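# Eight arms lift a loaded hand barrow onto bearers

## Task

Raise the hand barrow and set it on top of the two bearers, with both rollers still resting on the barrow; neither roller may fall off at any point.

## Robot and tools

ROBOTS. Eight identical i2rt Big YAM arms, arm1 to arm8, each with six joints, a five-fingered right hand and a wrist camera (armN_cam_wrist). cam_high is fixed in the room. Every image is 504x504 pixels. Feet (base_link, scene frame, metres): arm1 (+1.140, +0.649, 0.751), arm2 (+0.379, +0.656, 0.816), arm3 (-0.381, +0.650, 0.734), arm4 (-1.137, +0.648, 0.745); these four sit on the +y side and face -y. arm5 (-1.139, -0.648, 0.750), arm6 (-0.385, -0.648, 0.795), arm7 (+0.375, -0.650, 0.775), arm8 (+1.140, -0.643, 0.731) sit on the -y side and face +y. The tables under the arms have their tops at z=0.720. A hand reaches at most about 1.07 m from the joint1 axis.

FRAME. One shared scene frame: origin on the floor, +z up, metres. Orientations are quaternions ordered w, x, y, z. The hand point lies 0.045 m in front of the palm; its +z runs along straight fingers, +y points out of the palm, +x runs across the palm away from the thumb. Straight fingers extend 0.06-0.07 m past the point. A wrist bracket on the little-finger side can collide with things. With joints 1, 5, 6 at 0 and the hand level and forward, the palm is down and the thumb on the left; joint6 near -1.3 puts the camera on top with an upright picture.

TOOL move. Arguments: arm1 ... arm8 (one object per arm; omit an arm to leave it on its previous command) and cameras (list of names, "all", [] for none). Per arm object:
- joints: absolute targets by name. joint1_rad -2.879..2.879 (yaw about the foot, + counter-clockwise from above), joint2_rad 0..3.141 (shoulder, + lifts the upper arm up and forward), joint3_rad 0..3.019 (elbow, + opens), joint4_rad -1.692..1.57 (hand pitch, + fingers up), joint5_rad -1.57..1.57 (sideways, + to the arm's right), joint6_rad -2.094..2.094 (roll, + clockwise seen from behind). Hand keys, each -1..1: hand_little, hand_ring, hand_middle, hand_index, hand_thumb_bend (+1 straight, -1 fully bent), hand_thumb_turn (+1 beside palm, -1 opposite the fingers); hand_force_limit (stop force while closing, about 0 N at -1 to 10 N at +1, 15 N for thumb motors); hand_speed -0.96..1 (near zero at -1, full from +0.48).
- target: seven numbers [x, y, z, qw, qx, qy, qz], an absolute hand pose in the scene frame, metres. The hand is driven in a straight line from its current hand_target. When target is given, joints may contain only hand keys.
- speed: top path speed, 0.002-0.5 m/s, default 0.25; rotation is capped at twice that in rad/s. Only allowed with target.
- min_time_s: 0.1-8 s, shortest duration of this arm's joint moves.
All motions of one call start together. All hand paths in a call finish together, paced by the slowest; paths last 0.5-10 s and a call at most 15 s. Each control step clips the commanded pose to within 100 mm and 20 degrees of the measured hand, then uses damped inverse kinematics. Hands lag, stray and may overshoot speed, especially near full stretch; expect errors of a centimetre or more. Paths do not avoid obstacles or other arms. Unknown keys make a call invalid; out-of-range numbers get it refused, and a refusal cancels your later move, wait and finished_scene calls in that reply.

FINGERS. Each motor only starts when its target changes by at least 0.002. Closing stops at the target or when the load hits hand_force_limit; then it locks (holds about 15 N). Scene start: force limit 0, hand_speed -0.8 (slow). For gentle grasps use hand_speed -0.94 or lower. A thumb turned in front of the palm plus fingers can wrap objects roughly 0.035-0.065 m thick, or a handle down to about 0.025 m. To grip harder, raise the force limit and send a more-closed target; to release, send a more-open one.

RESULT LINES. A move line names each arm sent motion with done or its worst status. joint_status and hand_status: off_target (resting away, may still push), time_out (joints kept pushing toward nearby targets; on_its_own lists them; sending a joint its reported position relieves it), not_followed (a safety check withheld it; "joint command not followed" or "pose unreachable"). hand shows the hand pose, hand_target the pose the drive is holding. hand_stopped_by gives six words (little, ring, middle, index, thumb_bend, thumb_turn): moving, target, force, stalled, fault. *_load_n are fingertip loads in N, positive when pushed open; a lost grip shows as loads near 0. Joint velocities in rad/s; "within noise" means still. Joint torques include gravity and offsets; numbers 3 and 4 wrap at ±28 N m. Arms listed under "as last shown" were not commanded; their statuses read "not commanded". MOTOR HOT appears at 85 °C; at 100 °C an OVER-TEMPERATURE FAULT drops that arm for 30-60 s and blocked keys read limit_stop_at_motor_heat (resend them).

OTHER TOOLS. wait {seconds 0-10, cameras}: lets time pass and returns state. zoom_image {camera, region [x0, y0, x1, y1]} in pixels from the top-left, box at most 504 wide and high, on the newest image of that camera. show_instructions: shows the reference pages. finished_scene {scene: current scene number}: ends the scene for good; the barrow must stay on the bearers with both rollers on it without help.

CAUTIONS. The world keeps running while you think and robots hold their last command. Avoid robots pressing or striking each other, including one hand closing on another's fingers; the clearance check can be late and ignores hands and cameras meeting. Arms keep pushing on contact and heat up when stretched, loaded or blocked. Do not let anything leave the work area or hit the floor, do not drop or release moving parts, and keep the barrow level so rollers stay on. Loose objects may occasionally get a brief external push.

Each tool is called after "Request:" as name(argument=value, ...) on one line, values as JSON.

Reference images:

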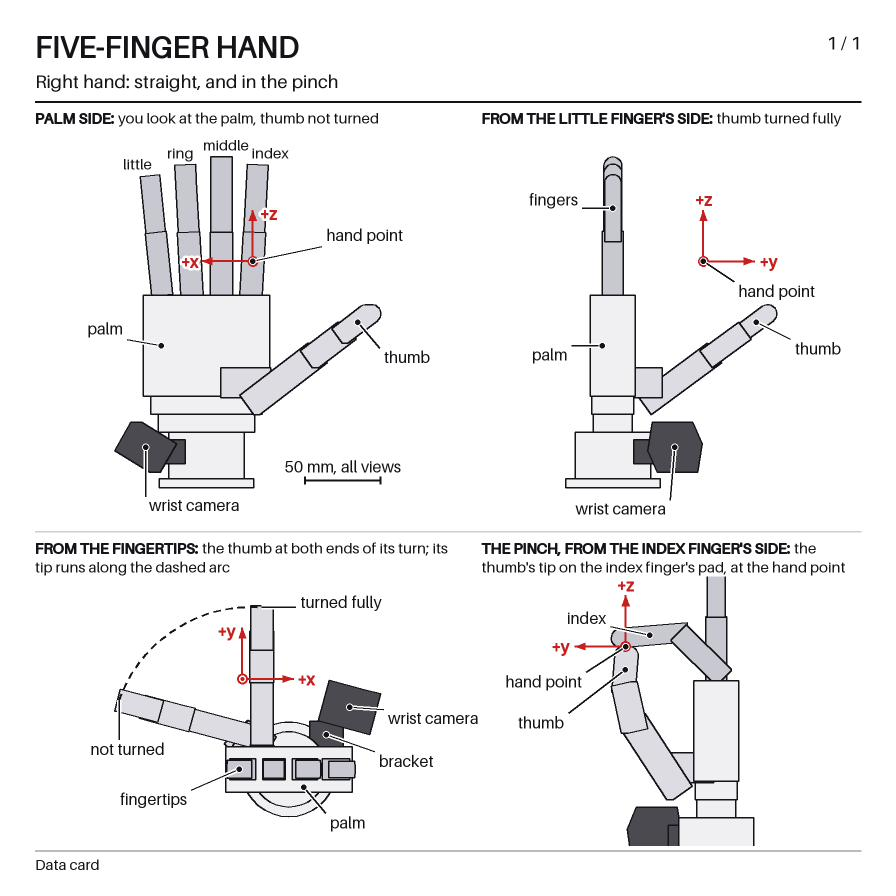

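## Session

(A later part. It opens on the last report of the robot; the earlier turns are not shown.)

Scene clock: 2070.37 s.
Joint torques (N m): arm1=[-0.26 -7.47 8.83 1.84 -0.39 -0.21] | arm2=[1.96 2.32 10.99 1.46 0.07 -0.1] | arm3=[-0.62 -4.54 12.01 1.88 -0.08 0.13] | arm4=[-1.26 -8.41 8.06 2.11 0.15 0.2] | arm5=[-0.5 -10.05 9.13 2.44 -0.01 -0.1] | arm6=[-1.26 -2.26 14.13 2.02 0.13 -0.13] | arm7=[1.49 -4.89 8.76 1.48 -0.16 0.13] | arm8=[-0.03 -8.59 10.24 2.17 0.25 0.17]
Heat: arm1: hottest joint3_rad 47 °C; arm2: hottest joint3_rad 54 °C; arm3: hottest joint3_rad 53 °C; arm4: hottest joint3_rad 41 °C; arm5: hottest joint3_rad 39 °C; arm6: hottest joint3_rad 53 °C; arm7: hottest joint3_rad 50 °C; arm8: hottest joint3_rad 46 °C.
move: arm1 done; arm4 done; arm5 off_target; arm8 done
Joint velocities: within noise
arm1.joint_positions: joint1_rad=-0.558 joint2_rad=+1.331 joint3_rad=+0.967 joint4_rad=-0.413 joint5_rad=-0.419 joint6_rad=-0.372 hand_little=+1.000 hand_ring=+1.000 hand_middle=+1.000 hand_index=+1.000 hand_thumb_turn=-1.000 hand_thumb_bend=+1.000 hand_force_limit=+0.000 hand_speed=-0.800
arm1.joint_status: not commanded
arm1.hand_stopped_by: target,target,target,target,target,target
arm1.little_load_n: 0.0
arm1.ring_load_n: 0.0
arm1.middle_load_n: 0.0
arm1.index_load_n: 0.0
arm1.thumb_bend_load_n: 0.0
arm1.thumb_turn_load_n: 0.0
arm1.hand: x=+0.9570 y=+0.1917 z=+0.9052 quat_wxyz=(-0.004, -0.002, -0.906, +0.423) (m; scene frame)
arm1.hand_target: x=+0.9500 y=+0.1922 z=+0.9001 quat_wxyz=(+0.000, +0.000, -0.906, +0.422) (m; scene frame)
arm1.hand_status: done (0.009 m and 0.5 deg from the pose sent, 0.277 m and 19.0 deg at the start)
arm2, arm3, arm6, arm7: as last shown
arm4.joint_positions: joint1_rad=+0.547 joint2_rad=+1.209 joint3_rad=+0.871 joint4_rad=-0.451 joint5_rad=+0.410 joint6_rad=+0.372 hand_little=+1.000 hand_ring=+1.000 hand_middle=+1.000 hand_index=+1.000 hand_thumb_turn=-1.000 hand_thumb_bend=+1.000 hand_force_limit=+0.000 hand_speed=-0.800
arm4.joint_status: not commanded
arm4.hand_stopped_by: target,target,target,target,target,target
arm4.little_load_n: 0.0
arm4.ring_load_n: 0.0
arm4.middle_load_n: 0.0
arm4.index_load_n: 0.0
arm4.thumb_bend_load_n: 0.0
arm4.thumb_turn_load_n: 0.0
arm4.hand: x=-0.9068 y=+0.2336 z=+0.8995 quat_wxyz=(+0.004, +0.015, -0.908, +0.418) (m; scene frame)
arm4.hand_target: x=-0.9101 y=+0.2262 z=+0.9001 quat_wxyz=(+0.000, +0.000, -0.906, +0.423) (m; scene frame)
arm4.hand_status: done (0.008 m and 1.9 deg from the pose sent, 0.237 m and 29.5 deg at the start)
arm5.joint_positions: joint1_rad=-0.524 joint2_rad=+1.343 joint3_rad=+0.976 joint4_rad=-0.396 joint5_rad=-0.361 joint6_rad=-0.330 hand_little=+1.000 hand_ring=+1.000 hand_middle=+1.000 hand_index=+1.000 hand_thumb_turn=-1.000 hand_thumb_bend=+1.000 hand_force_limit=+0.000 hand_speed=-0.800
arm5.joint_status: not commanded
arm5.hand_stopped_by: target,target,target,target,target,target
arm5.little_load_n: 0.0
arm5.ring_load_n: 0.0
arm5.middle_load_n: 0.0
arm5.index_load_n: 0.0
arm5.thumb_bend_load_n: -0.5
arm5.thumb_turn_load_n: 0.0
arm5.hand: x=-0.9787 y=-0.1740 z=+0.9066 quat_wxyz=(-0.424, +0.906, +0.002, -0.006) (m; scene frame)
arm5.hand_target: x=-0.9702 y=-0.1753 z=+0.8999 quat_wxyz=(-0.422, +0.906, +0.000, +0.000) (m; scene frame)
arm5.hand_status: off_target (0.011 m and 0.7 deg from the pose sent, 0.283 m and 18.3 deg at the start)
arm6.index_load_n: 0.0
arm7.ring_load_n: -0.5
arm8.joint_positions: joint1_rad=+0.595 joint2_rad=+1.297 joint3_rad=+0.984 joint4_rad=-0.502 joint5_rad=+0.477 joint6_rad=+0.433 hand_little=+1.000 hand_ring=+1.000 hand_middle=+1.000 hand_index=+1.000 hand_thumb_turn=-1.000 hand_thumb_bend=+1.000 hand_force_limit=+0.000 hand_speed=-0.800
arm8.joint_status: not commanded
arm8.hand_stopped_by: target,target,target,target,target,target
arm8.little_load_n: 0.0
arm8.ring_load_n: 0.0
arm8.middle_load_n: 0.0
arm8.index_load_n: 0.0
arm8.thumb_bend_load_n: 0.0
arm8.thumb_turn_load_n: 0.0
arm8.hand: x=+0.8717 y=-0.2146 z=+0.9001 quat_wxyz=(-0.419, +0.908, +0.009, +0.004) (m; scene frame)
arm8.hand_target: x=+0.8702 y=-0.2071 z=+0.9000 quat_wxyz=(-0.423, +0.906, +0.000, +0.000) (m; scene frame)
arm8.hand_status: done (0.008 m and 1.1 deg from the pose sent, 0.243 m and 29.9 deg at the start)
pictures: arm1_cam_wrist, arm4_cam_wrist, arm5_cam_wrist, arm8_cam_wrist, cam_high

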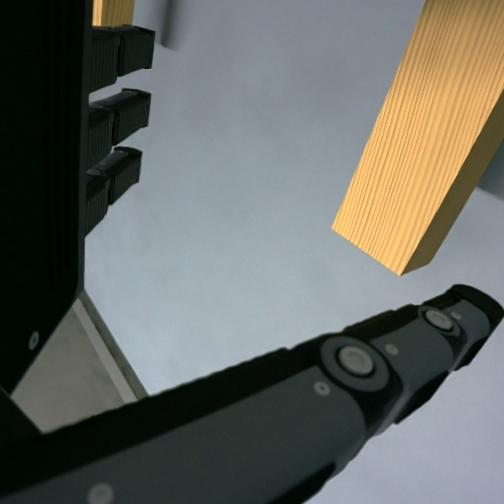

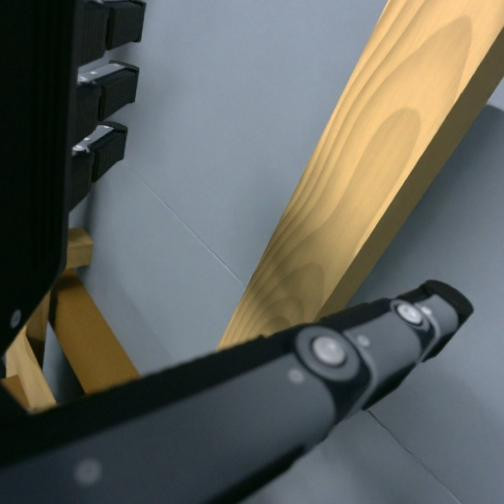

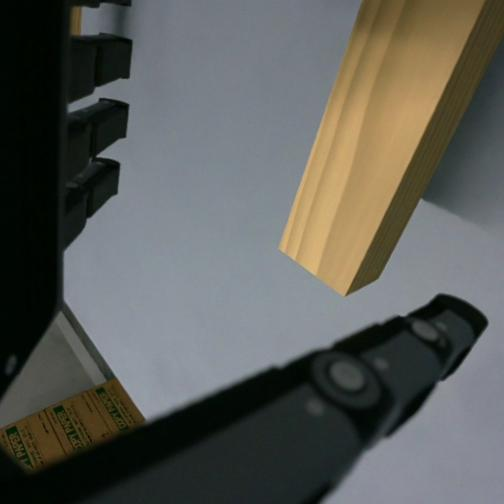

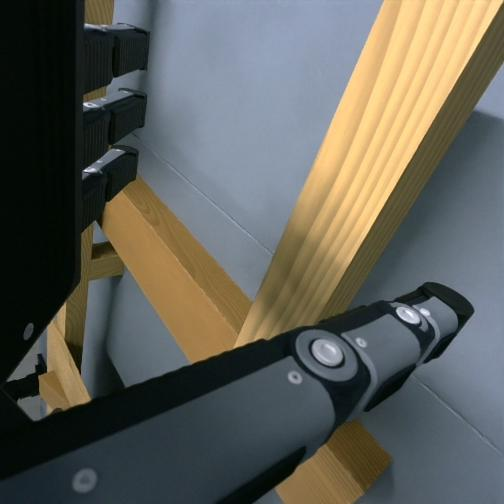

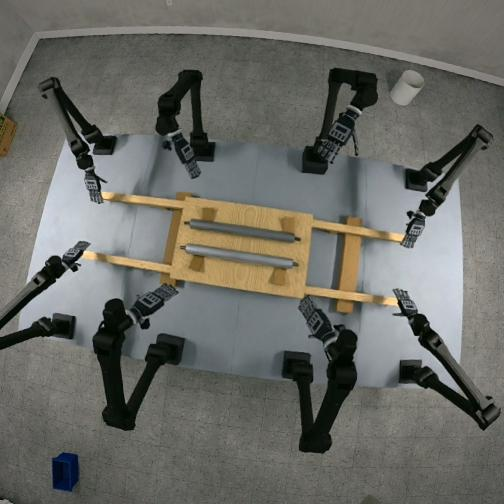

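Request:
zoom_image(camera="arm8_cam_wrist", region=[224, 0, 504, 340])

Request:
zoom_image(camera="arm4_cam_wrist", region=[204, 0, 504, 360])

Request:
zoom_image(camera="arm5_cam_wrist", region=[254, 0, 504, 310])

Request:
zoom_image(camera="arm1_cam_wrist", region=[304, 0, 504, 290])

Scaled by 1.482 from the camera's 504x504 image, which has a finer 720x720 frame.

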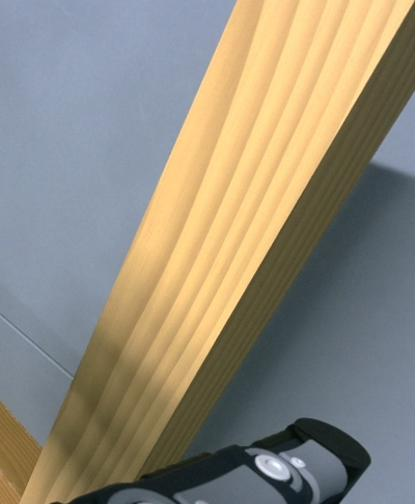

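Scaled by 1.400 from the camera's 504x504 image, which has a finer 720x720 frame.

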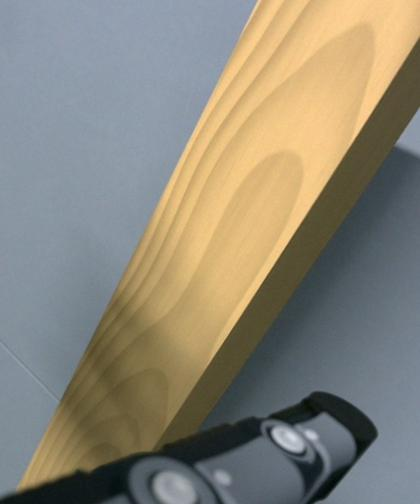

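Scaled by 1.626 from the camera's 504x504 image, which has a finer 720x720 frame.

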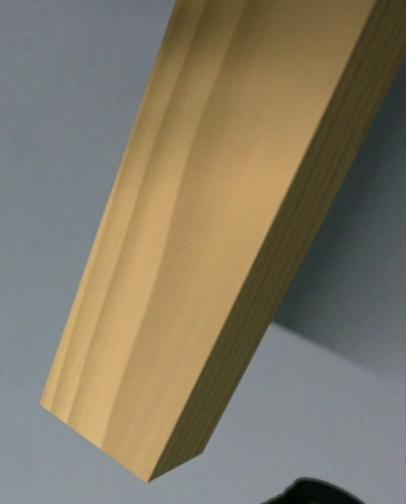

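Scaled by 1.738 from the camera's 504x504 image, which has a finer 720x720 frame.

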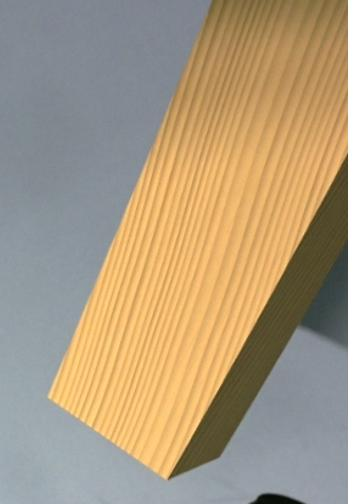

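Request:
move(arm1={"target": [0.95, 0.196, 0.845, 0, 0, 0.9063, -0.4226], "speed": 0.08}, arm4={"target": [-0.91, 0.224, 0.845, 0, 0, 0.9063, -0.4226], "speed": 0.08}, arm5={"target": [-0.97, -0.171, 0.845, 0.4226, -0.9063, 0, 0], "speed": 0.08}, arm8={"target": [0.87, -0.2, 0.845, 0.4226, -0.9063, 0, 0], "speed": 0.08}, cameras=["arm1_cam_wrist", "arm4_cam_wrist", "arm5_cam_wrist", "arm8_cam_wrist", "cam_high"])

Scene clock: 2264.10 s.
Joint torques (N m): arm1=[-0.91 -7.53 7.94 1.91 -0.39 -0.15] | arm2=[1.96 2.26 10.95 1.47 0.06 -0.1] | arm3=[-0.38 -4.66 12 1.91 -0.09 0.14] | arm4=[-1.79 -8.41 7.43 2.18 0.11 0.17] | arm5=[-0.21 -10.34 8.28 2.45 0.01 -0.07] | arm6=[-1.32 -2.26 14.13 2.02 0.13 -0.14] | arm7=[1.49 -4.66 8.81 1.51 -0.2 0.13] | arm8=[-0.03 -8.94 9.44 2.18 0.22 0.09]
Heat: arm1: hottest joint3_rad 46 °C; arm2: hottest joint3_rad 54 °C; arm3: hottest joint3_rad 54 °C; arm4: hottest joint3_rad 41 °C; arm5: hottest joint3_rad 39 °C; arm6: hottest joint3_rad 56 °C; arm7: hottest joint3_rad 51 °C; arm8: hottest joint3_rad 48 °C.
move: arm1 done; arm4 done; arm5 off_target; arm8 done
Joint velocities: within noise
arm1.joint_positions: joint1_rad=-0.562 joint2_rad=+1.391 joint3_rad=+0.871 joint4_rad=-0.253 joint5_rad=-0.423 joint6_rad=-0.377 hand_little=+1.000 hand_ring=+1.000 hand_middle=+1.000 hand_index=+1.000 hand_thumb_turn=-1.000 hand_thumb_bend=+1.000 hand_force_limit=+0.000 hand_speed=-0.800
arm1.joint_status: not commanded
arm1.hand_stopped_by: target,target,target,target,target,target
arm1.little_load_n: 0.0
arm1.ring_load_n: 0.0
arm1.middle_load_n: 0.0
arm1.index_load_n: 0.0
arm1.thumb_bend_load_n: 0.0
arm1.thumb_turn_load_n: 0.0
arm1.hand: x=+0.9563 y=+0.1940 z=+0.8529 quat_wxyz=(-0.003, -0.001, -0.905, +0.425) (m; scene frame)
arm1.hand_target: x=+0.9501 y=+0.1962 z=+0.8451 quat_wxyz=(+0.000, +0.000, -0.906, +0.423) (m; scene frame)
arm1.hand_status: done (0.010 m and 0.4 deg from the pose sent, 0.061 m and 0.5 deg at the start)
arm2, arm6: as last shown
arm2.ring_load_n: -0.5
arm3.joint_positions: joint1_rad=-0.009 joint2_rad=+0.903 joint3_rad=+1.374 joint4_rad=-1.317 joint5_rad=-0.403 joint6_rad=-1.311 hand_little=+1.000 hand_ring=+1.000 hand_middle=+1.000 hand_index=+1.000 hand_thumb_turn=+1.000 hand_thumb_bend=+1.000 hand_force_limit=-0.400 hand_speed=-0.700
arm3.joint_status: not commanded
arm3.hand_stopped_by: target,target,target,target,target,target
arm3.little_load_n: 0.0
arm3.ring_load_n: 0.0
arm3.middle_load_n: 0.0
arm3.index_load_n: 0.0
arm3.thumb_bend_load_n: 0.0
arm3.thumb_turn_load_n: 0.0
arm3.hand: x=-0.3320 y=+0.3216 z=+1.1413 quat_wxyz=(+0.059, +0.632, -0.671, +0.384) (m; scene frame)
arm3.hand_target: x=-0.3288 y=+0.3179 z=+1.1570 quat_wxyz=(+0.070, +0.629, -0.663, +0.400) (m; scene frame)
arm3.hand_status: not commanded
arm4.joint_positions: joint1_rad=+0.547 joint2_rad=+1.283 joint3_rad=+0.779 joint4_rad=-0.281 joint5_rad=+0.410 joint6_rad=+0.373 hand_little=+1.000 hand_ring=+1.000 hand_middle=+1.000 hand_index=+1.000 hand_thumb_turn=-1.000 hand_thumb_bend=+1.000 hand_force_limit=+0.000 hand_speed=-0.800
arm4.joint_status: not commanded
arm4.hand_stopped_by: target,target,target,target,target,target
arm4.little_load_n: 0.0
arm4.ring_load_n: 0.0
arm4.middle_load_n: 0.0
arm4.index_load_n: 0.0
arm4.thumb_bend_load_n: 0.0
arm4.thumb_turn_load_n: 0.0
arm4.hand: x=-0.9057 y=+0.2311 z=+0.8462 quat_wxyz=(+0.003, +0.015, -0.908, +0.420) (m; scene frame)
arm4.hand_target: x=-0.9101 y=+0.2242 z=+0.8450 quat_wxyz=(+0.000, +0.000, -0.906, +0.423) (m; scene frame)
arm4.hand_status: done (0.008 m and 1.7 deg from the pose sent, 0.055 m and 1.9 deg at the start)
arm5.joint_positions: joint1_rad=-0.524 joint2_rad=+1.420 joint3_rad=+0.898 joint4_rad=-0.234 joint5_rad=-0.360 joint6_rad=-0.331 hand_little=+1.000 hand_ring=+1.000 hand_middle=+1.000 hand_index=+1.000 hand_thumb_turn=-1.000 hand_thumb_bend=+1.000 hand_force_limit=+0.000 hand_speed=-0.800
arm5.joint_status: not commanded
arm5.hand_stopped_by: target,target,target,target,target,target
arm5.little_load_n: 0.0
arm5.ring_load_n: 0.0
arm5.middle_load_n: 0.0
arm5.index_load_n: 0.0
arm5.thumb_bend_load_n: 0.0
arm5.thumb_turn_load_n: 0.0
arm5.hand: x=-0.9764 y=-0.1686 z=+0.8541 quat_wxyz=(-0.426, +0.905, +0.003, -0.004) (m; scene frame)
arm5.hand_target: x=-0.9701 y=-0.1712 z=+0.8452 quat_wxyz=(-0.423, +0.906, +0.000, +0.000) (m; scene frame)
arm5.hand_status: off_target (0.011 m and 0.7 deg from the pose sent, 0.062 m and 0.7 deg at the start)
arm7.joint_positions: joint1_rad=+0.010 joint2_rad=+0.900 joint3_rad=+1.393 joint4_rad=-1.294 joint5_rad=-0.403 joint6_rad=-1.314 hand_little=+1.000 hand_ring=+1.000 hand_middle=+1.000 hand_index=+1.000 hand_thumb_turn=+1.000 hand_thumb_bend=+1.000 hand_force_limit=-0.400 hand_speed=-0.700
arm7.joint_status: not commanded
arm7.hand_stopped_by: target,target,target,target,target,target
arm7.little_load_n: 0.0
arm7.ring_load_n: 0.0
arm7.middle_load_n: 0.0
arm7.index_load_n: 0.0
arm7.thumb_bend_load_n: 0.0
arm7.thumb_turn_load_n: 0.0
arm7.hand: x=+0.3425 y=-0.3105 z=+1.1926 quat_wxyz=(-0.398, +0.675, +0.617, +0.075) (m; scene frame)
arm7.hand_target: x=+0.3458 y=-0.3118 z=+1.1945 quat_wxyz=(-0.397, +0.683, +0.608, +0.075) (m; scene frame)
arm7.hand_status: not commanded
arm8.joint_positions: joint1_rad=+0.585 joint2_rad=+1.371 joint3_rad=+0.902 joint4_rad=-0.337 joint5_rad=+0.471 joint6_rad=+0.433 hand_little=+1.000 hand_ring=+1.000 hand_middle=+1.000 hand_index=+1.000 hand_thumb_turn=-1.000 hand_thumb_bend=+1.000 hand_force_limit=+0.000 hand_speed=-0.800
arm8.joint_status: not commanded
arm8.hand_stopped_by: target,target,target,target,target,target
arm8.little_load_n: 0.0
arm8.ring_load_n: 0.0
arm8.middle_load_n: 0.0
arm8.index_load_n: 0.0
arm8.thumb_bend_load_n: 0.0
arm8.thumb_turn_load_n: 0.0
arm8.hand: x=+0.8701 y=-0.2064 z=+0.8485 quat_wxyz=(-0.422, +0.907, +0.004, +0.001) (m; scene frame)
arm8.hand_target: x=+0.8701 y=-0.2002 z=+0.8450 quat_wxyz=(-0.423, +0.906, +0.000, +0.000) (m; scene frame)
arm8.hand_status: done (0.007 m and 0.5 deg from the pose sent, 0.057 m and 1.1 deg at the start)
pictures: arm1_cam_wrist, arm4_cam_wrist, arm5_cam_wrist, arm8_cam_wrist, cam_high

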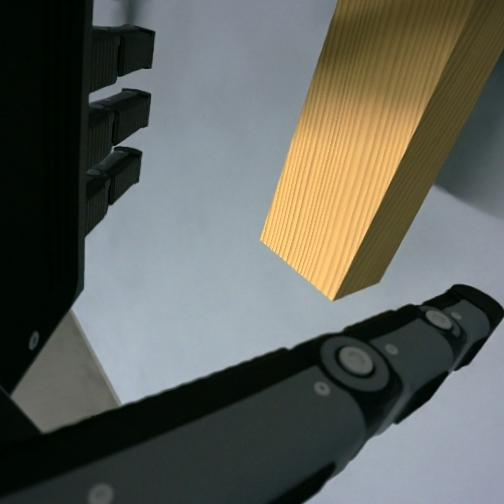

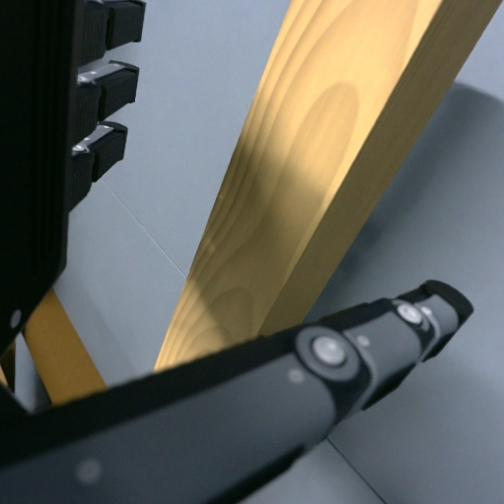

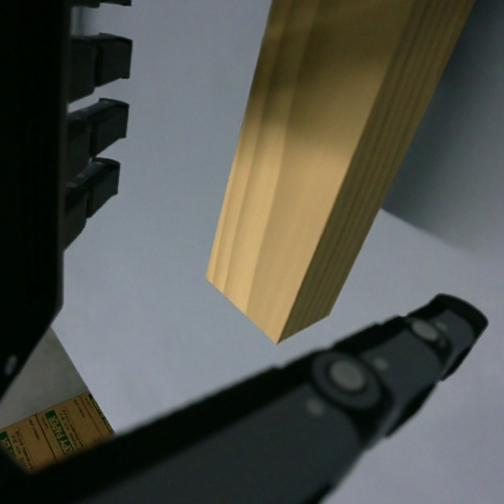

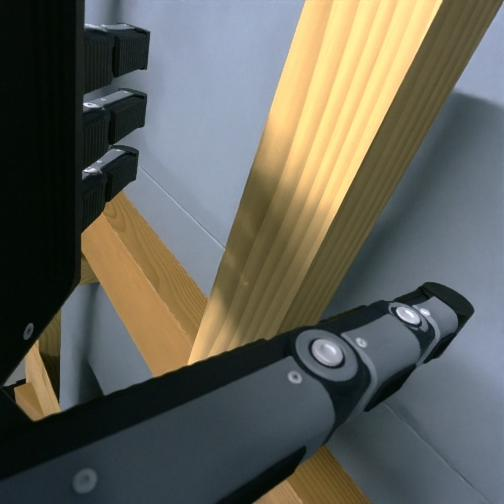

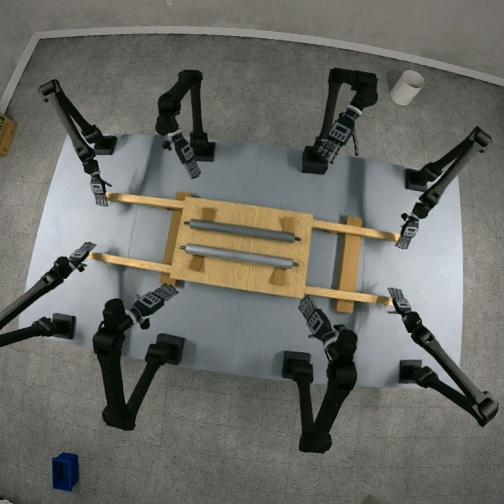

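Request:
zoom_image(camera="arm8_cam_wrist", region=[154, 0, 504, 360])

Request:
zoom_image(camera="arm4_cam_wrist", region=[134, 0, 484, 380])

Scaled by 1.400 from the camera's 504x504 image, which has a finer 720x720 frame.

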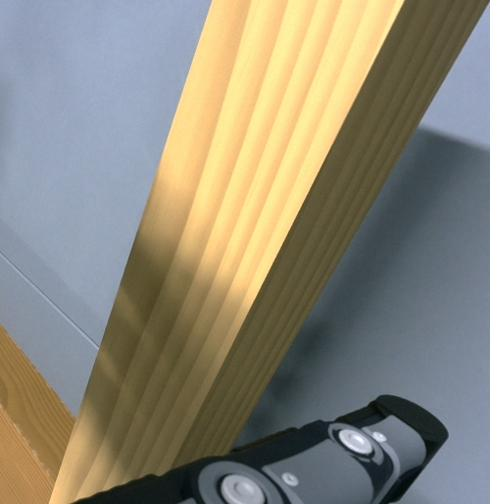

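Scaled by 1.326 from the camera's 504x504 image, which has a finer 720x720 frame.

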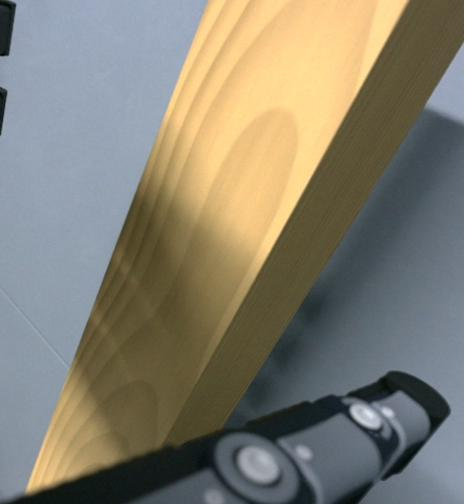

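Request:
move(arm1={"target": [0.95, 0.200, 0.797, 0, 0, 0.9063, -0.4226], "speed": 0.06}, arm4={"target": [-0.91, 0.224, 0.815, -0.014, 0.030, 0.9058, -0.4222], "speed": 0.06}, arm5={"target": [-0.97, -0.174, 0.812, 0.4226, -0.9063, 0, 0], "speed": 0.06}, arm8={"target": [0.87, -0.2, 0.804, 0.4226, -0.9063, 0, 0], "speed": 0.06}, cameras=["arm1_cam_wrist", "arm4_cam_wrist", "arm5_cam_wrist", "arm8_cam_wrist"])

Scene clock: 2396.67 s.
Joint torques (N m): arm1=[-0.15 -8.64 7.16 1.78 -0.39 -0.14] | arm2=[1.96 2.26 10.93 1.47 0.07 -0.09] | arm3=[-0.62 -4.78 11.99 1.89 -0.08 0.13] | arm4=[0.26 -8.82 6.86 2.21 0.44 0.13] | arm5=[-0.44 -10.34 7.73 2.51 -0.12 -0.09] | arm6=[-1.32 -2.2 14.15 2.02 0.13 -0.14] | arm7=[1.2 -4.95 8.76 1.48 -0.17 0.13] | arm8=[-0.03 -9.23 8.77 2.21 0.22 0.08]
Heat: arm1: hottest joint3_rad 43 °C; arm2: hottest joint3_rad 56 °C; arm3: hottest joint3_rad 54 °C; arm4: hottest joint3_rad 39 °C; arm5: hottest joint3_rad 38 °C; arm6: hottest joint3_rad 57 °C; arm7: hottest joint3_rad 51 °C; arm8: hottest joint3_rad 45 °C.
move: arm1 off_target; arm4 done; arm5 off_target; arm8 done
Joint velocities: within noise
arm1.joint_positions: joint1_rad=-0.568 joint2_rad=+1.467 joint3_rad=+0.799 joint4_rad=-0.106 joint5_rad=-0.427 joint6_rad=-0.381 hand_little=+1.000 hand_ring=+1.000 hand_middle=+1.000 hand_index=+1.000 hand_thumb_turn=-1.000 hand_thumb_bend=+1.000 hand_force_limit=+0.000 hand_speed=-0.800
arm1.joint_status: not commanded
arm1.hand_stopped_by: target,target,target,target,target,target
arm1.little_load_n: 0.0
arm1.ring_load_n: 0.0
arm1.middle_load_n: 0.0
arm1.index_load_n: 0.0
arm1.thumb_bend_load_n: 0.0
arm1.thumb_turn_load_n: 0.0
arm1.hand: x=+0.9557 y=+0.1970 z=+0.8054 quat_wxyz=(-0.002, -0.001, -0.905, +0.425) (m; scene frame)
arm1.hand_target: x=+0.9501 y=+0.2001 z=+0.7972 quat_wxyz=(+0.000, +0.000, -0.906, +0.423) (m; scene frame)
arm1.hand_status: off_target (0.011 m and 0.4 deg from the pose sent, 0.057 m and 0.4 deg at the start)
arm2, arm3, arm6, arm7: as last shown
arm2.ring_load_n: 0.0
arm2.thumb_turn_load_n: -0.5
arm4.joint_positions: joint1_rad=+0.547 joint2_rad=+1.342 joint3_rad=+0.747 joint4_rad=-0.217 joint5_rad=+0.463 joint6_rad=+0.440 hand_little=+1.000 hand_ring=+1.000 hand_middle=+1.000 hand_index=+1.000 hand_thumb_turn=-1.000 hand_thumb_bend=+1.000 hand_force_limit=+0.000 hand_speed=-0.800
arm4.joint_status: not commanded
arm4.hand_stopped_by: target,target,target,target,target,target
arm4.little_load_n: 0.0
arm4.ring_load_n: 0.0
arm4.middle_load_n: 0.0
arm4.index_load_n: 0.0
arm4.thumb_bend_load_n: 0.0
arm4.thumb_turn_load_n: 0.0
arm4.hand: x=-0.9124 y=+0.2265 z=+0.8171 quat_wxyz=(+0.018, -0.023, -0.908, +0.419) (m; scene frame)
arm4.hand_target: x=-0.9100 y=+0.2240 z=+0.8151 quat_wxyz=(+0.014, -0.030, -0.906, +0.422) (m; scene frame)
arm4.hand_status: done (0.004 m and 1.0 deg from the pose sent, 0.032 m and 5.3 deg at the start)
arm5.joint_positions: joint1_rad=-0.525 joint2_rad=+1.468 joint3_rad=+0.847 joint4_rad=-0.136 joint5_rad=-0.360 joint6_rad=-0.332 hand_little=+1.000 hand_ring=+1.000 hand_middle=+1.000 hand_index=+1.000 hand_thumb_turn=-1.000 hand_thumb_bend=+1.000 hand_force_limit=+0.000 hand_speed=-0.800
arm5.joint_status: not commanded
arm5.hand_stopped_by: target,target,target,target,target,target
arm5.little_load_n: 0.0
arm5.ring_load_n: 0.5
arm5.middle_load_n: 0.0
arm5.index_load_n: 0.0
arm5.thumb_bend_load_n: 0.0
arm5.thumb_turn_load_n: 0.0
arm5.hand: x=-0.9771 y=-0.1703 z=+0.8215 quat_wxyz=(-0.426, +0.905, +0.003, -0.003) (m; scene frame)
arm5.hand_target: x=-0.9702 y=-0.1743 z=+0.8120 quat_wxyz=(-0.422, +0.906, +0.000, +0.000) (m; scene frame)
arm5.hand_status: off_target (0.012 m and 0.7 deg from the pose sent, 0.043 m and 0.7 deg at the start)
arm6.middle_load_n: -0.5
arm8.joint_positions: joint1_rad=+0.585 joint2_rad=+1.433 joint3_rad=+0.843 joint4_rad=-0.214 joint5_rad=+0.470 joint6_rad=+0.433 hand_little=+1.000 hand_ring=+1.000 hand_middle=+1.000 hand_index=+1.000 hand_thumb_turn=-1.000 hand_thumb_bend=+1.000 hand_force_limit=+0.000 hand_speed=-0.800
arm8.joint_status: not commanded
arm8.hand_stopped_by: target,target,target,target,target,target
arm8.little_load_n: 0.0
arm8.ring_load_n: 0.0
arm8.middle_load_n: 0.0
arm8.index_load_n: 0.0
arm8.thumb_bend_load_n: 0.0
arm8.thumb_turn_load_n: 0.0
arm8.hand: x=+0.8695 y=-0.2056 z=+0.8087 quat_wxyz=(-0.422, +0.906, +0.004, +0.000) (m; scene frame)
arm8.hand_target: x=+0.8702 y=-0.2002 z=+0.8040 quat_wxyz=(-0.422, +0.906, +0.000, +0.000) (m; scene frame)
arm8.hand_status: done (0.007 m and 0.4 deg from the pose sent, 0.045 m and 0.5 deg at the start)
pictures: arm1_cam_wrist, arm4_cam_wrist, arm5_cam_wrist, arm8_cam_wrist

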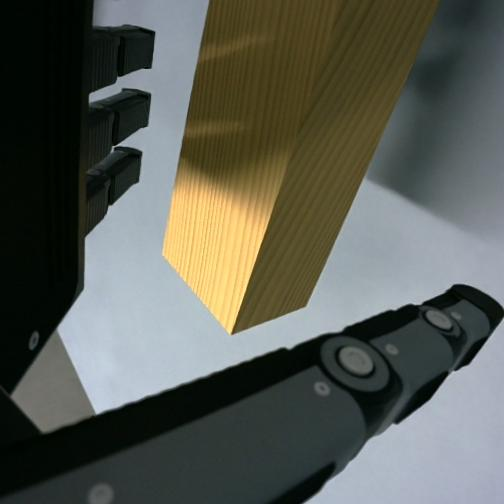

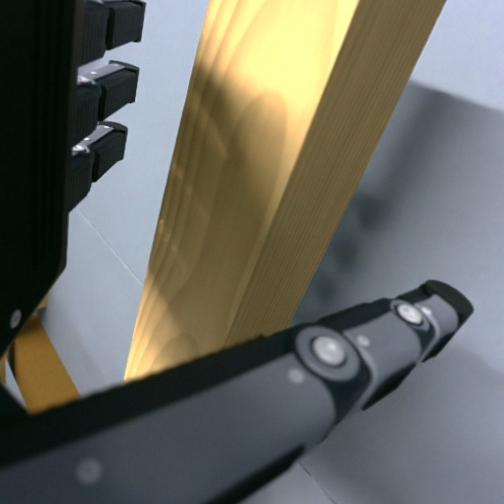

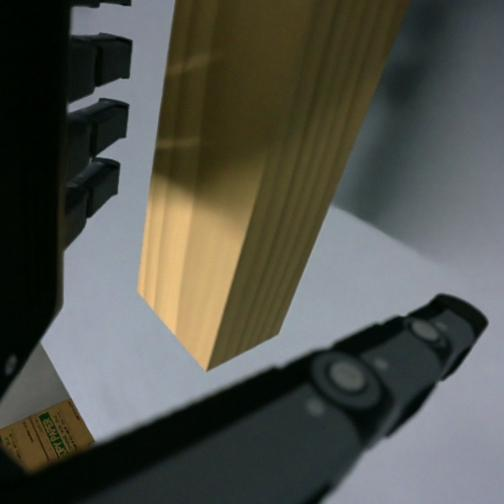

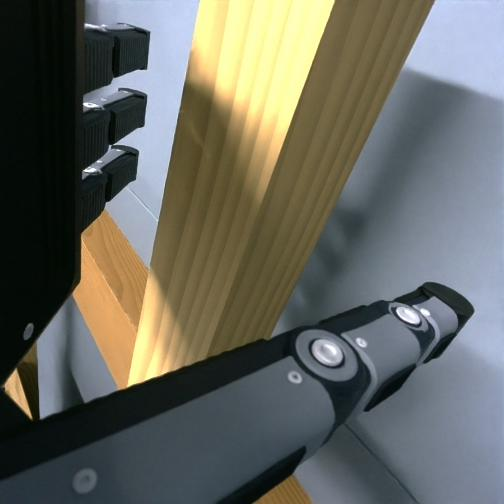

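Request:
move(arm1={"target": [0.95, 0.2, 0.772, 0, 0, 0.9063, -0.4226], "speed": 0.05}, arm4={"target": [-0.91, 0.224, 0.792, -0.014, 0.03, 0.9058, -0.4222], "speed": 0.05}, arm5={"target": [-0.97, -0.174, 0.79, 0.4226, -0.9063, 0, 0], "speed": 0.05}, arm8={"target": [0.87, -0.2, 0.778, 0.4226, -0.9063, 0, 0], "speed": 0.05}, cameras=["arm1_cam_wrist", "arm4_cam_wrist", "arm5_cam_wrist", "arm8_cam_wrist"])

Scene clock: 2470.73 s.
Joint torques (N m): arm1=[-0.32 -8.35 6.68 1.78 -0.38 -0.17] | arm2=[2.02 2.32 10.99 1.47 0.05 -0.1] | arm3=[-0.5 -4.42 12.01 1.87 -0.08 0.13] | arm4=[0.62 -8.29 6.38 2.06 0.42 0.18] | arm5=[-0.44 -10.4 7.34 2.43 -0.15 -0.09] | arm6=[-1.32 -2.2 14.13 2.02 0.13 -0.13] | arm7=[1.2 -5.01 8.77 1.5 -0.17 0.13] | arm8=[-0.03 -9.35 8.28 2.21 0.21 0.08]
Heat: arm1: hottest joint3_rad 44 °C; arm2: hottest joint3_rad 56 °C; arm3: hottest joint3_rad 55 °C; arm4: hottest joint3_rad 39 °C; arm5: hottest joint3_rad 37 °C; arm6: hottest joint3_rad 58 °C; arm7: hottest joint3_rad 51 °C; arm8: hottest joint3_rad 43 °C.
move: arm1 off_target; arm4 done; arm5 off_target; arm8 done
Joint velocities: within noise
arm1.joint_positions: joint1_rad=-0.568 joint2_rad=+1.519 joint3_rad=+0.773 joint4_rad=-0.027 joint5_rad=-0.427 joint6_rad=-0.381 hand_little=+1.000 hand_ring=+1.000 hand_middle=+1.000 hand_index=+1.000 hand_thumb_turn=-1.000 hand_thumb_bend=+1.000 hand_force_limit=+0.000 hand_speed=-0.800
arm1.joint_status: not commanded
arm1.hand_stopped_by: target,target,target,target,target,target
arm1.little_load_n: 0.0
arm1.ring_load_n: 0.0
arm1.middle_load_n: 0.0
arm1.index_load_n: 0.0
arm1.thumb_bend_load_n: 0.0
arm1.thumb_turn_load_n: 0.0
arm1.hand: x=+0.9554 y=+0.1965 z=+0.7807 quat_wxyz=(-0.002, -0.001, -0.905, +0.426) (m; scene frame)
arm1.hand_target: x=+0.9501 y=+0.2001 z=+0.7723 quat_wxyz=(+0.000, +0.000, -0.906, +0.423) (m; scene frame)
arm1.hand_status: off_target (0.011 m and 0.5 deg from the pose sent, 0.034 m and 0.4 deg at the start)
arm2, arm3, arm6, arm7: as last shown
arm2.ring_load_n: -0.5
arm2.thumb_bend_load_n: 0.5
arm2.thumb_turn_load_n: 0.0
arm4.joint_positions: joint1_rad=+0.547 joint2_rad=+1.388 joint3_rad=+0.717 joint4_rad=-0.141 joint5_rad=+0.463 joint6_rad=+0.441 hand_little=+1.000 hand_ring=+1.000 hand_middle=+1.000 hand_index=+1.000 hand_thumb_turn=-1.000 hand_thumb_bend=+1.000 hand_force_limit=+0.000 hand_speed=-0.800
arm4.joint_status: not commanded
arm4.hand_stopped_by: target,target,target,target,target,target
arm4.little_load_n: 0.0
arm4.ring_load_n: 0.0
arm4.middle_load_n: 0.0
arm4.index_load_n: 0.0
arm4.thumb_bend_load_n: 0.0
arm4.thumb_turn_load_n: 0.0
arm4.hand: x=-0.9124 y=+0.2259 z=+0.7943 quat_wxyz=(+0.018, -0.023, -0.907, +0.419) (m; scene frame)
arm4.hand_target: x=-0.9099 y=+0.2240 z=+0.7922 quat_wxyz=(+0.014, -0.030, -0.906, +0.422) (m; scene frame)
arm4.hand_status: done (0.004 m and 1.0 deg from the pose sent, 0.025 m and 1.0 deg at the start)
arm5.joint_positions: joint1_rad=-0.526 joint2_rad=+1.510 joint3_rad=+0.822 joint4_rad=-0.068 joint5_rad=-0.360 joint6_rad=-0.332 hand_little=+1.000 hand_ring=+1.000 hand_middle=+1.000 hand_index=+1.000 hand_thumb_turn=-1.000 hand_thumb_bend=+1.000 hand_force_limit=+0.000 hand_speed=-0.800
arm5.joint_status: not commanded
arm5.hand_stopped_by: target,target,target,target,target,target
arm5.little_load_n: 0.0
arm5.ring_load_n: 0.0
arm5.middle_load_n: 0.0
arm5.index_load_n: 0.0
arm5.thumb_bend_load_n: 0.0
arm5.thumb_turn_load_n: 0.0
arm5.hand: x=-0.9767 y=-0.1697 z=+0.7996 quat_wxyz=(-0.427, +0.904, +0.003, -0.003) (m; scene frame)
arm5.hand_target: x=-0.9701 y=-0.1741 z=+0.7902 quat_wxyz=(-0.423, +0.906, +0.000, +0.000) (m; scene frame)
arm5.hand_status: off_target (0.012 m and 0.7 deg from the pose sent, 0.033 m and 0.7 deg at the start)
arm6.middle_load_n: 0.0
arm7.index_load_n: -0.5
arm8.joint_positions: joint1_rad=+0.585 joint2_rad=+1.479 joint3_rad=+0.812 joint4_rad=-0.134 joint5_rad=+0.470 joint6_rad=+0.433 hand_little=+1.000 hand_ring=+1.000 hand_middle=+1.000 hand_index=+1.000 hand_thumb_turn=-1.000 hand_thumb_bend=+1.000 hand_force_limit=+0.000 hand_speed=-0.800
arm8.joint_status: not commanded
arm8.hand_stopped_by: target,target,target,target,target,target
arm8.little_load_n: 0.0
arm8.ring_load_n: 0.0
arm8.middle_load_n: -0.5
arm8.index_load_n: 0.0
arm8.thumb_bend_load_n: 0.0
arm8.thumb_turn_load_n: 0.0
arm8.hand: x=+0.8691 y=-0.2048 z=+0.7839 quat_wxyz=(-0.423, +0.906, +0.003, -0.001) (m; scene frame)
arm8.hand_target: x=+0.8701 y=-0.2002 z=+0.7781 quat_wxyz=(-0.423, +0.906, +0.000, +0.000) (m; scene frame)
arm8.hand_status: done (0.008 m and 0.4 deg from the pose sent, 0.031 m and 0.4 deg at the start)
pictures: arm1_cam_wrist, arm4_cam_wrist, arm5_cam_wrist, arm8_cam_wrist

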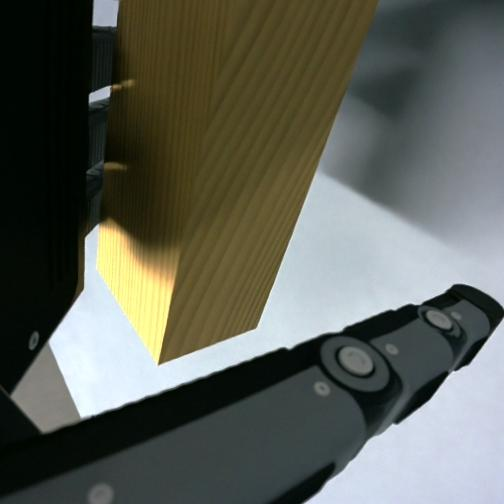

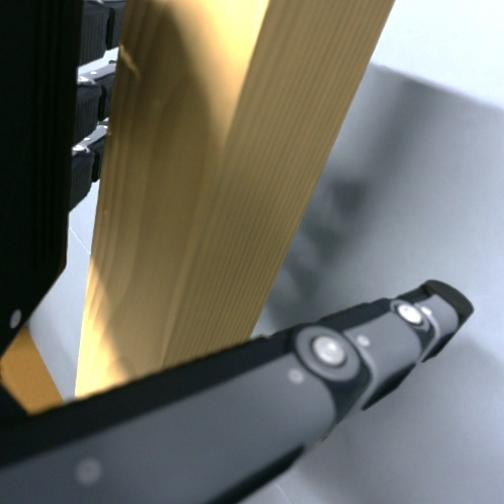

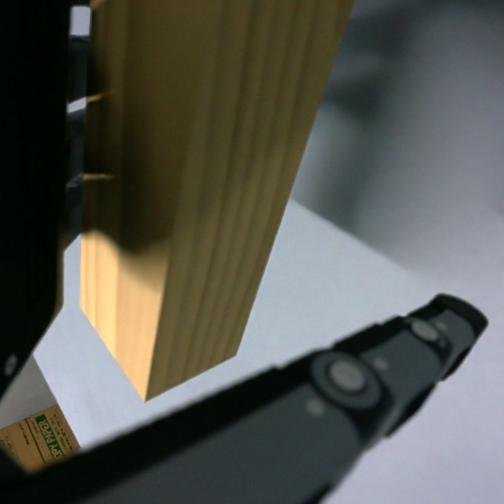

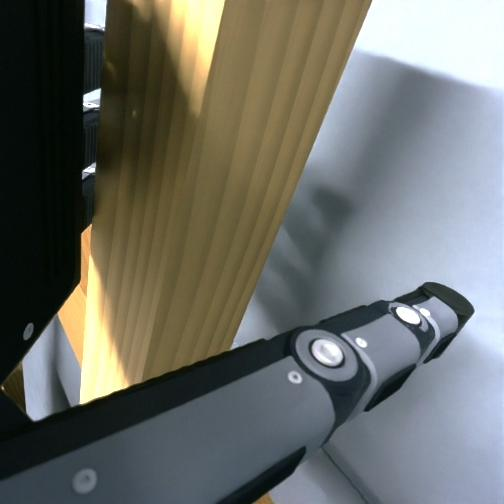

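Request:
move(arm1={"joints": {"hand_little": -0.6, "hand_ring": -0.6, "hand_middle": -0.6, "hand_index": -0.6, "hand_thumb_bend": -0.3, "hand_speed": -0.9, "hand_force_limit": -0.2}}, arm4={"joints": {"hand_little": -0.6, "hand_ring": -0.6, "hand_middle": -0.6, "hand_index": -0.6, "hand_thumb_bend": -0.3, "hand_speed": -0.9, "hand_force_limit": -0.2}}, arm5={"joints": {"hand_little": -0.6, "hand_ring": -0.6, "hand_middle": -0.6, "hand_index": -0.6, "hand_thumb_bend": -0.3, "hand_speed": -0.9, "hand_force_limit": -0.2}}, arm8={"joints": {"hand_little": -0.6, "hand_ring": -0.6, "hand_middle": -0.6, "hand_index": -0.6, "hand_thumb_bend": -0.3, "hand_speed": -0.9, "hand_force_limit": -0.2}}, cameras=["arm1_cam_wrist", "arm4_cam_wrist", "arm5_cam_wrist", "arm8_cam_wrist"])

Scene clock: 2490.77 s.
Joint torques (N m): arm1=[-0.67 -8.76 6.8 0.64 0.17 -0.09] | arm2=[1.96 2.32 10.95 1.46 0.06 -0.09] | arm3=[-0.44 -4.6 12 1.87 -0.08 0.13] | arm4=[0.15 -9.76 6.64 1.43 0.18 0.12] | arm5=[-0.62 -10.93 7.34 0.91 0.19 -0.04] | arm6=[-1.32 -2.26 14.13 2.02 0.13 -0.14] | arm7=[1.32 -5.01 8.76 1.44 -0.16 0.13] | arm8=[0.62 -9.7 8.28 1.05 0.29 0.09]
Heat: arm1: hottest joint3_rad 44 °C; arm2: hottest joint3_rad 57 °C; arm3: hottest joint3_rad 55 °C; arm4: hottest joint3_rad 38 °C; arm5: hottest joint3_rad 35 °C; arm6: hottest joint3_rad 58 °C; arm7: hottest joint3_rad 51 °C; arm8: hottest joint3_rad 44 °C.
move: arm1 off_target; arm4 off_target; arm5 off_target; arm8 off_target
Joint velocities: within noise
arm1.joint_positions: joint1_rad=-0.567 joint2_rad=+1.521 joint3_rad=+0.773 joint4_rad=+0.005 joint5_rad=-0.438 joint6_rad=-0.385 hand_little=+0.163 hand_ring=+0.183 hand_middle=+0.210 hand_index=+0.238 hand_thumb_turn=-1.000 hand_thumb_bend=+0.403 hand_force_limit=-0.200 hand_speed=-0.900
arm1.joint_status: hand_little off_target (ended at +0.163, target -0.600); hand_ring off_target (ended at +0.183, target -0.600); hand_middle off_target (ended at +0.210, target -0.600); hand_index off_target (ended at +0.238, target -0.600); hand_thumb_bend off_target (ended at +0.403, target -0.300); the others done
arm1.hand_stopped_by: force,force,force,force,force,target
arm1.little_load_n: 4.0
arm1.ring_load_n: 4.5
arm1.middle_load_n: 1.0
arm1.index_load_n: 1.0
arm1.thumb_bend_load_n: 6.0
arm1.thumb_turn_load_n: 1.0
arm1.hand: x=+0.9538 y=+0.1903 z=+0.7845 quat_wxyz=(+0.001, +0.007, -0.898, +0.439) (m; scene frame)
arm1.hand_target: x=+0.9503 y=+0.2001 z=+0.7723 quat_wxyz=(+0.000, +0.000, -0.906, +0.423) (m; scene frame)
arm1.hand_status: not commanded
arm2, arm3, arm6, arm7: as last shown
arm2.ring_load_n: 0.0
arm2.middle_load_n: -0.5
arm2.thumb_bend_load_n: 0.0
arm4.joint_positions: joint1_rad=+0.547 joint2_rad=+1.394 joint3_rad=+0.717 joint4_rad=-0.124 joint5_rad=+0.470 joint6_rad=+0.445 hand_little=+0.219 hand_ring=+0.201 hand_middle=+0.164 hand_index=+0.144 hand_thumb_turn=-1.000 hand_thumb_bend=+0.423 hand_force_limit=-0.200 hand_speed=-0.900
arm4.joint_status: hand_little off_target (ended at +0.219, target -0.600); hand_ring off_target (ended at +0.201, target -0.600); hand_middle off_target (ended at +0.164, target -0.600); hand_index off_target (ended at +0.144, target -0.600); hand_thumb_bend off_target (ended at +0.423, target -0.300); the others done
arm4.hand_stopped_by: force,force,force,force,force,target
arm4.little_load_n: 0.0
arm4.ring_load_n: 0.0
arm4.middle_load_n: 2.5
arm4.index_load_n: 4.0
arm4.thumb_bend_load_n: 6.0
arm4.thumb_turn_load_n: 0.5
arm4.hand: x=-0.9115 y=+0.2224 z=+0.7946 quat_wxyz=(+0.016, -0.028, -0.905, +0.425) (m; scene frame)
arm4.hand_target: x=-0.9100 y=+0.2241 z=+0.7921 quat_wxyz=(+0.014, -0.030, -0.906, +0.422) (m; scene frame)
arm4.hand_status: not commanded
arm5.joint_positions: joint1_rad=-0.526 joint2_rad=+1.513 joint3_rad=+0.822 joint4_rad=-0.032 joint5_rad=-0.368 joint6_rad=-0.340 hand_little=+0.182 hand_ring=+0.210 hand_middle=+0.238 hand_index=+0.266 hand_thumb_turn=-1.000 hand_thumb_bend=+0.377 hand_force_limit=-0.200 hand_speed=-0.900
arm5.joint_status: hand_little off_target (ended at +0.182, target -0.600); hand_ring off_target (ended at +0.210, target -0.600); hand_middle off_target (ended at +0.238, target -0.600); hand_index off_target (ended at +0.266, target -0.600); hand_thumb_bend off_target (ended at +0.377, target -0.300); the others done
arm5.hand_stopped_by: force,force,force,force,force,target
arm5.little_load_n: 3.5
arm5.ring_load_n: 3.5
arm5.middle_load_n: 1.5
arm5.index_load_n: 1.0
arm5.thumb_bend_load_n: 6.0
arm5.thumb_turn_load_n: 1.0
arm5.hand: x=-0.9742 y=-0.1629 z=+0.8034 quat_wxyz=(-0.441, +0.898, +0.011, +0.002) (m; scene frame)
arm5.hand_target: x=-0.9702 y=-0.1741 z=+0.7902 quat_wxyz=(-0.423, +0.906, +0.000, +0.000) (m; scene frame)
arm5.hand_status: not commanded
arm6.little_load_n: 0.5
arm7.index_load_n: 0.0
arm8.joint_positions: joint1_rad=+0.576 joint2_rad=+1.482 joint3_rad=+0.812 joint4_rad=-0.106 joint5_rad=+0.468 joint6_rad=+0.433 hand_little=+0.098 hand_ring=+0.126 hand_middle=+0.154 hand_index=+0.182 hand_thumb_turn=-1.000 hand_thumb_bend=+0.404 hand_force_limit=-0.200 hand_speed=-0.900
arm8.joint_status: hand_little off_target (ended at +0.098, target -0.600); hand_ring off_target (ended at +0.126, target -0.600); hand_middle off_target (ended at +0.154, target -0.600); hand_index off_target (ended at +0.182, target -0.600); hand_thumb_bend off_target (ended at +0.404, target -0.300); the others done
arm8.hand_stopped_by: force,force,force,force,force,target
arm8.little_load_n: 5.0
arm8.ring_load_n: 3.5
arm8.middle_load_n: 0.5
arm8.index_load_n: 0.0
arm8.thumb_bend_load_n: 5.5
arm8.thumb_turn_load_n: 1.5
arm8.hand: x=+0.8690 y=-0.1977 z=+0.7868 quat_wxyz=(-0.432, +0.902, -0.004, -0.006) (m; scene frame)
arm8.hand_target: x=+0.8702 y=-0.2001 z=+0.7781 quat_wxyz=(-0.423, +0.906, +0.000, +0.000) (m; scene frame)
arm8.hand_status: not commanded
pictures: arm1_cam_wrist, arm4_cam_wrist, arm5_cam_wrist, arm8_cam_wrist

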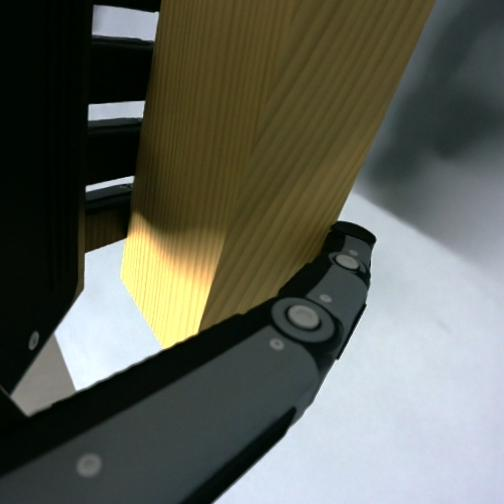

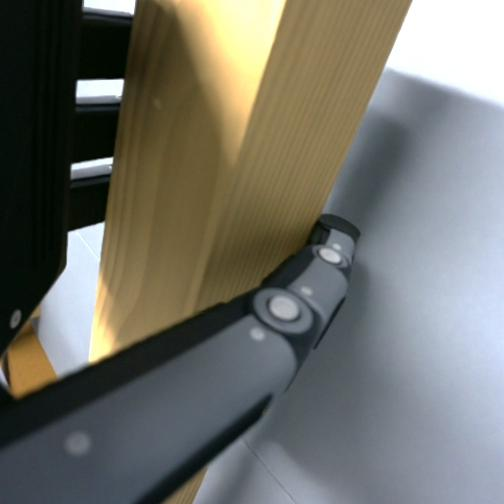

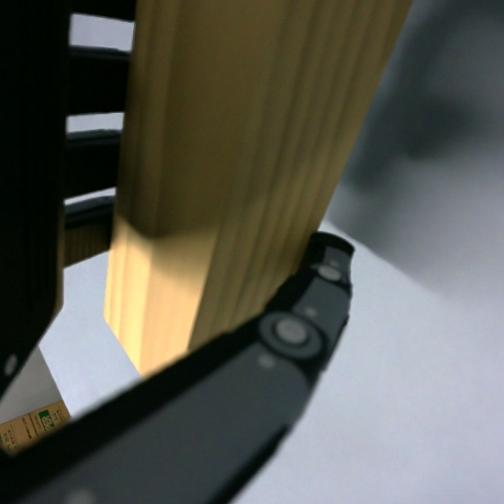

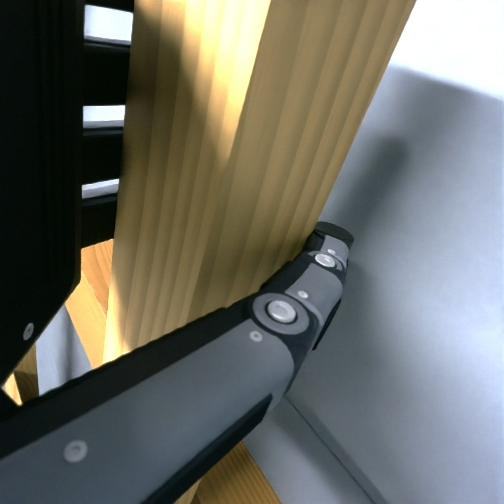

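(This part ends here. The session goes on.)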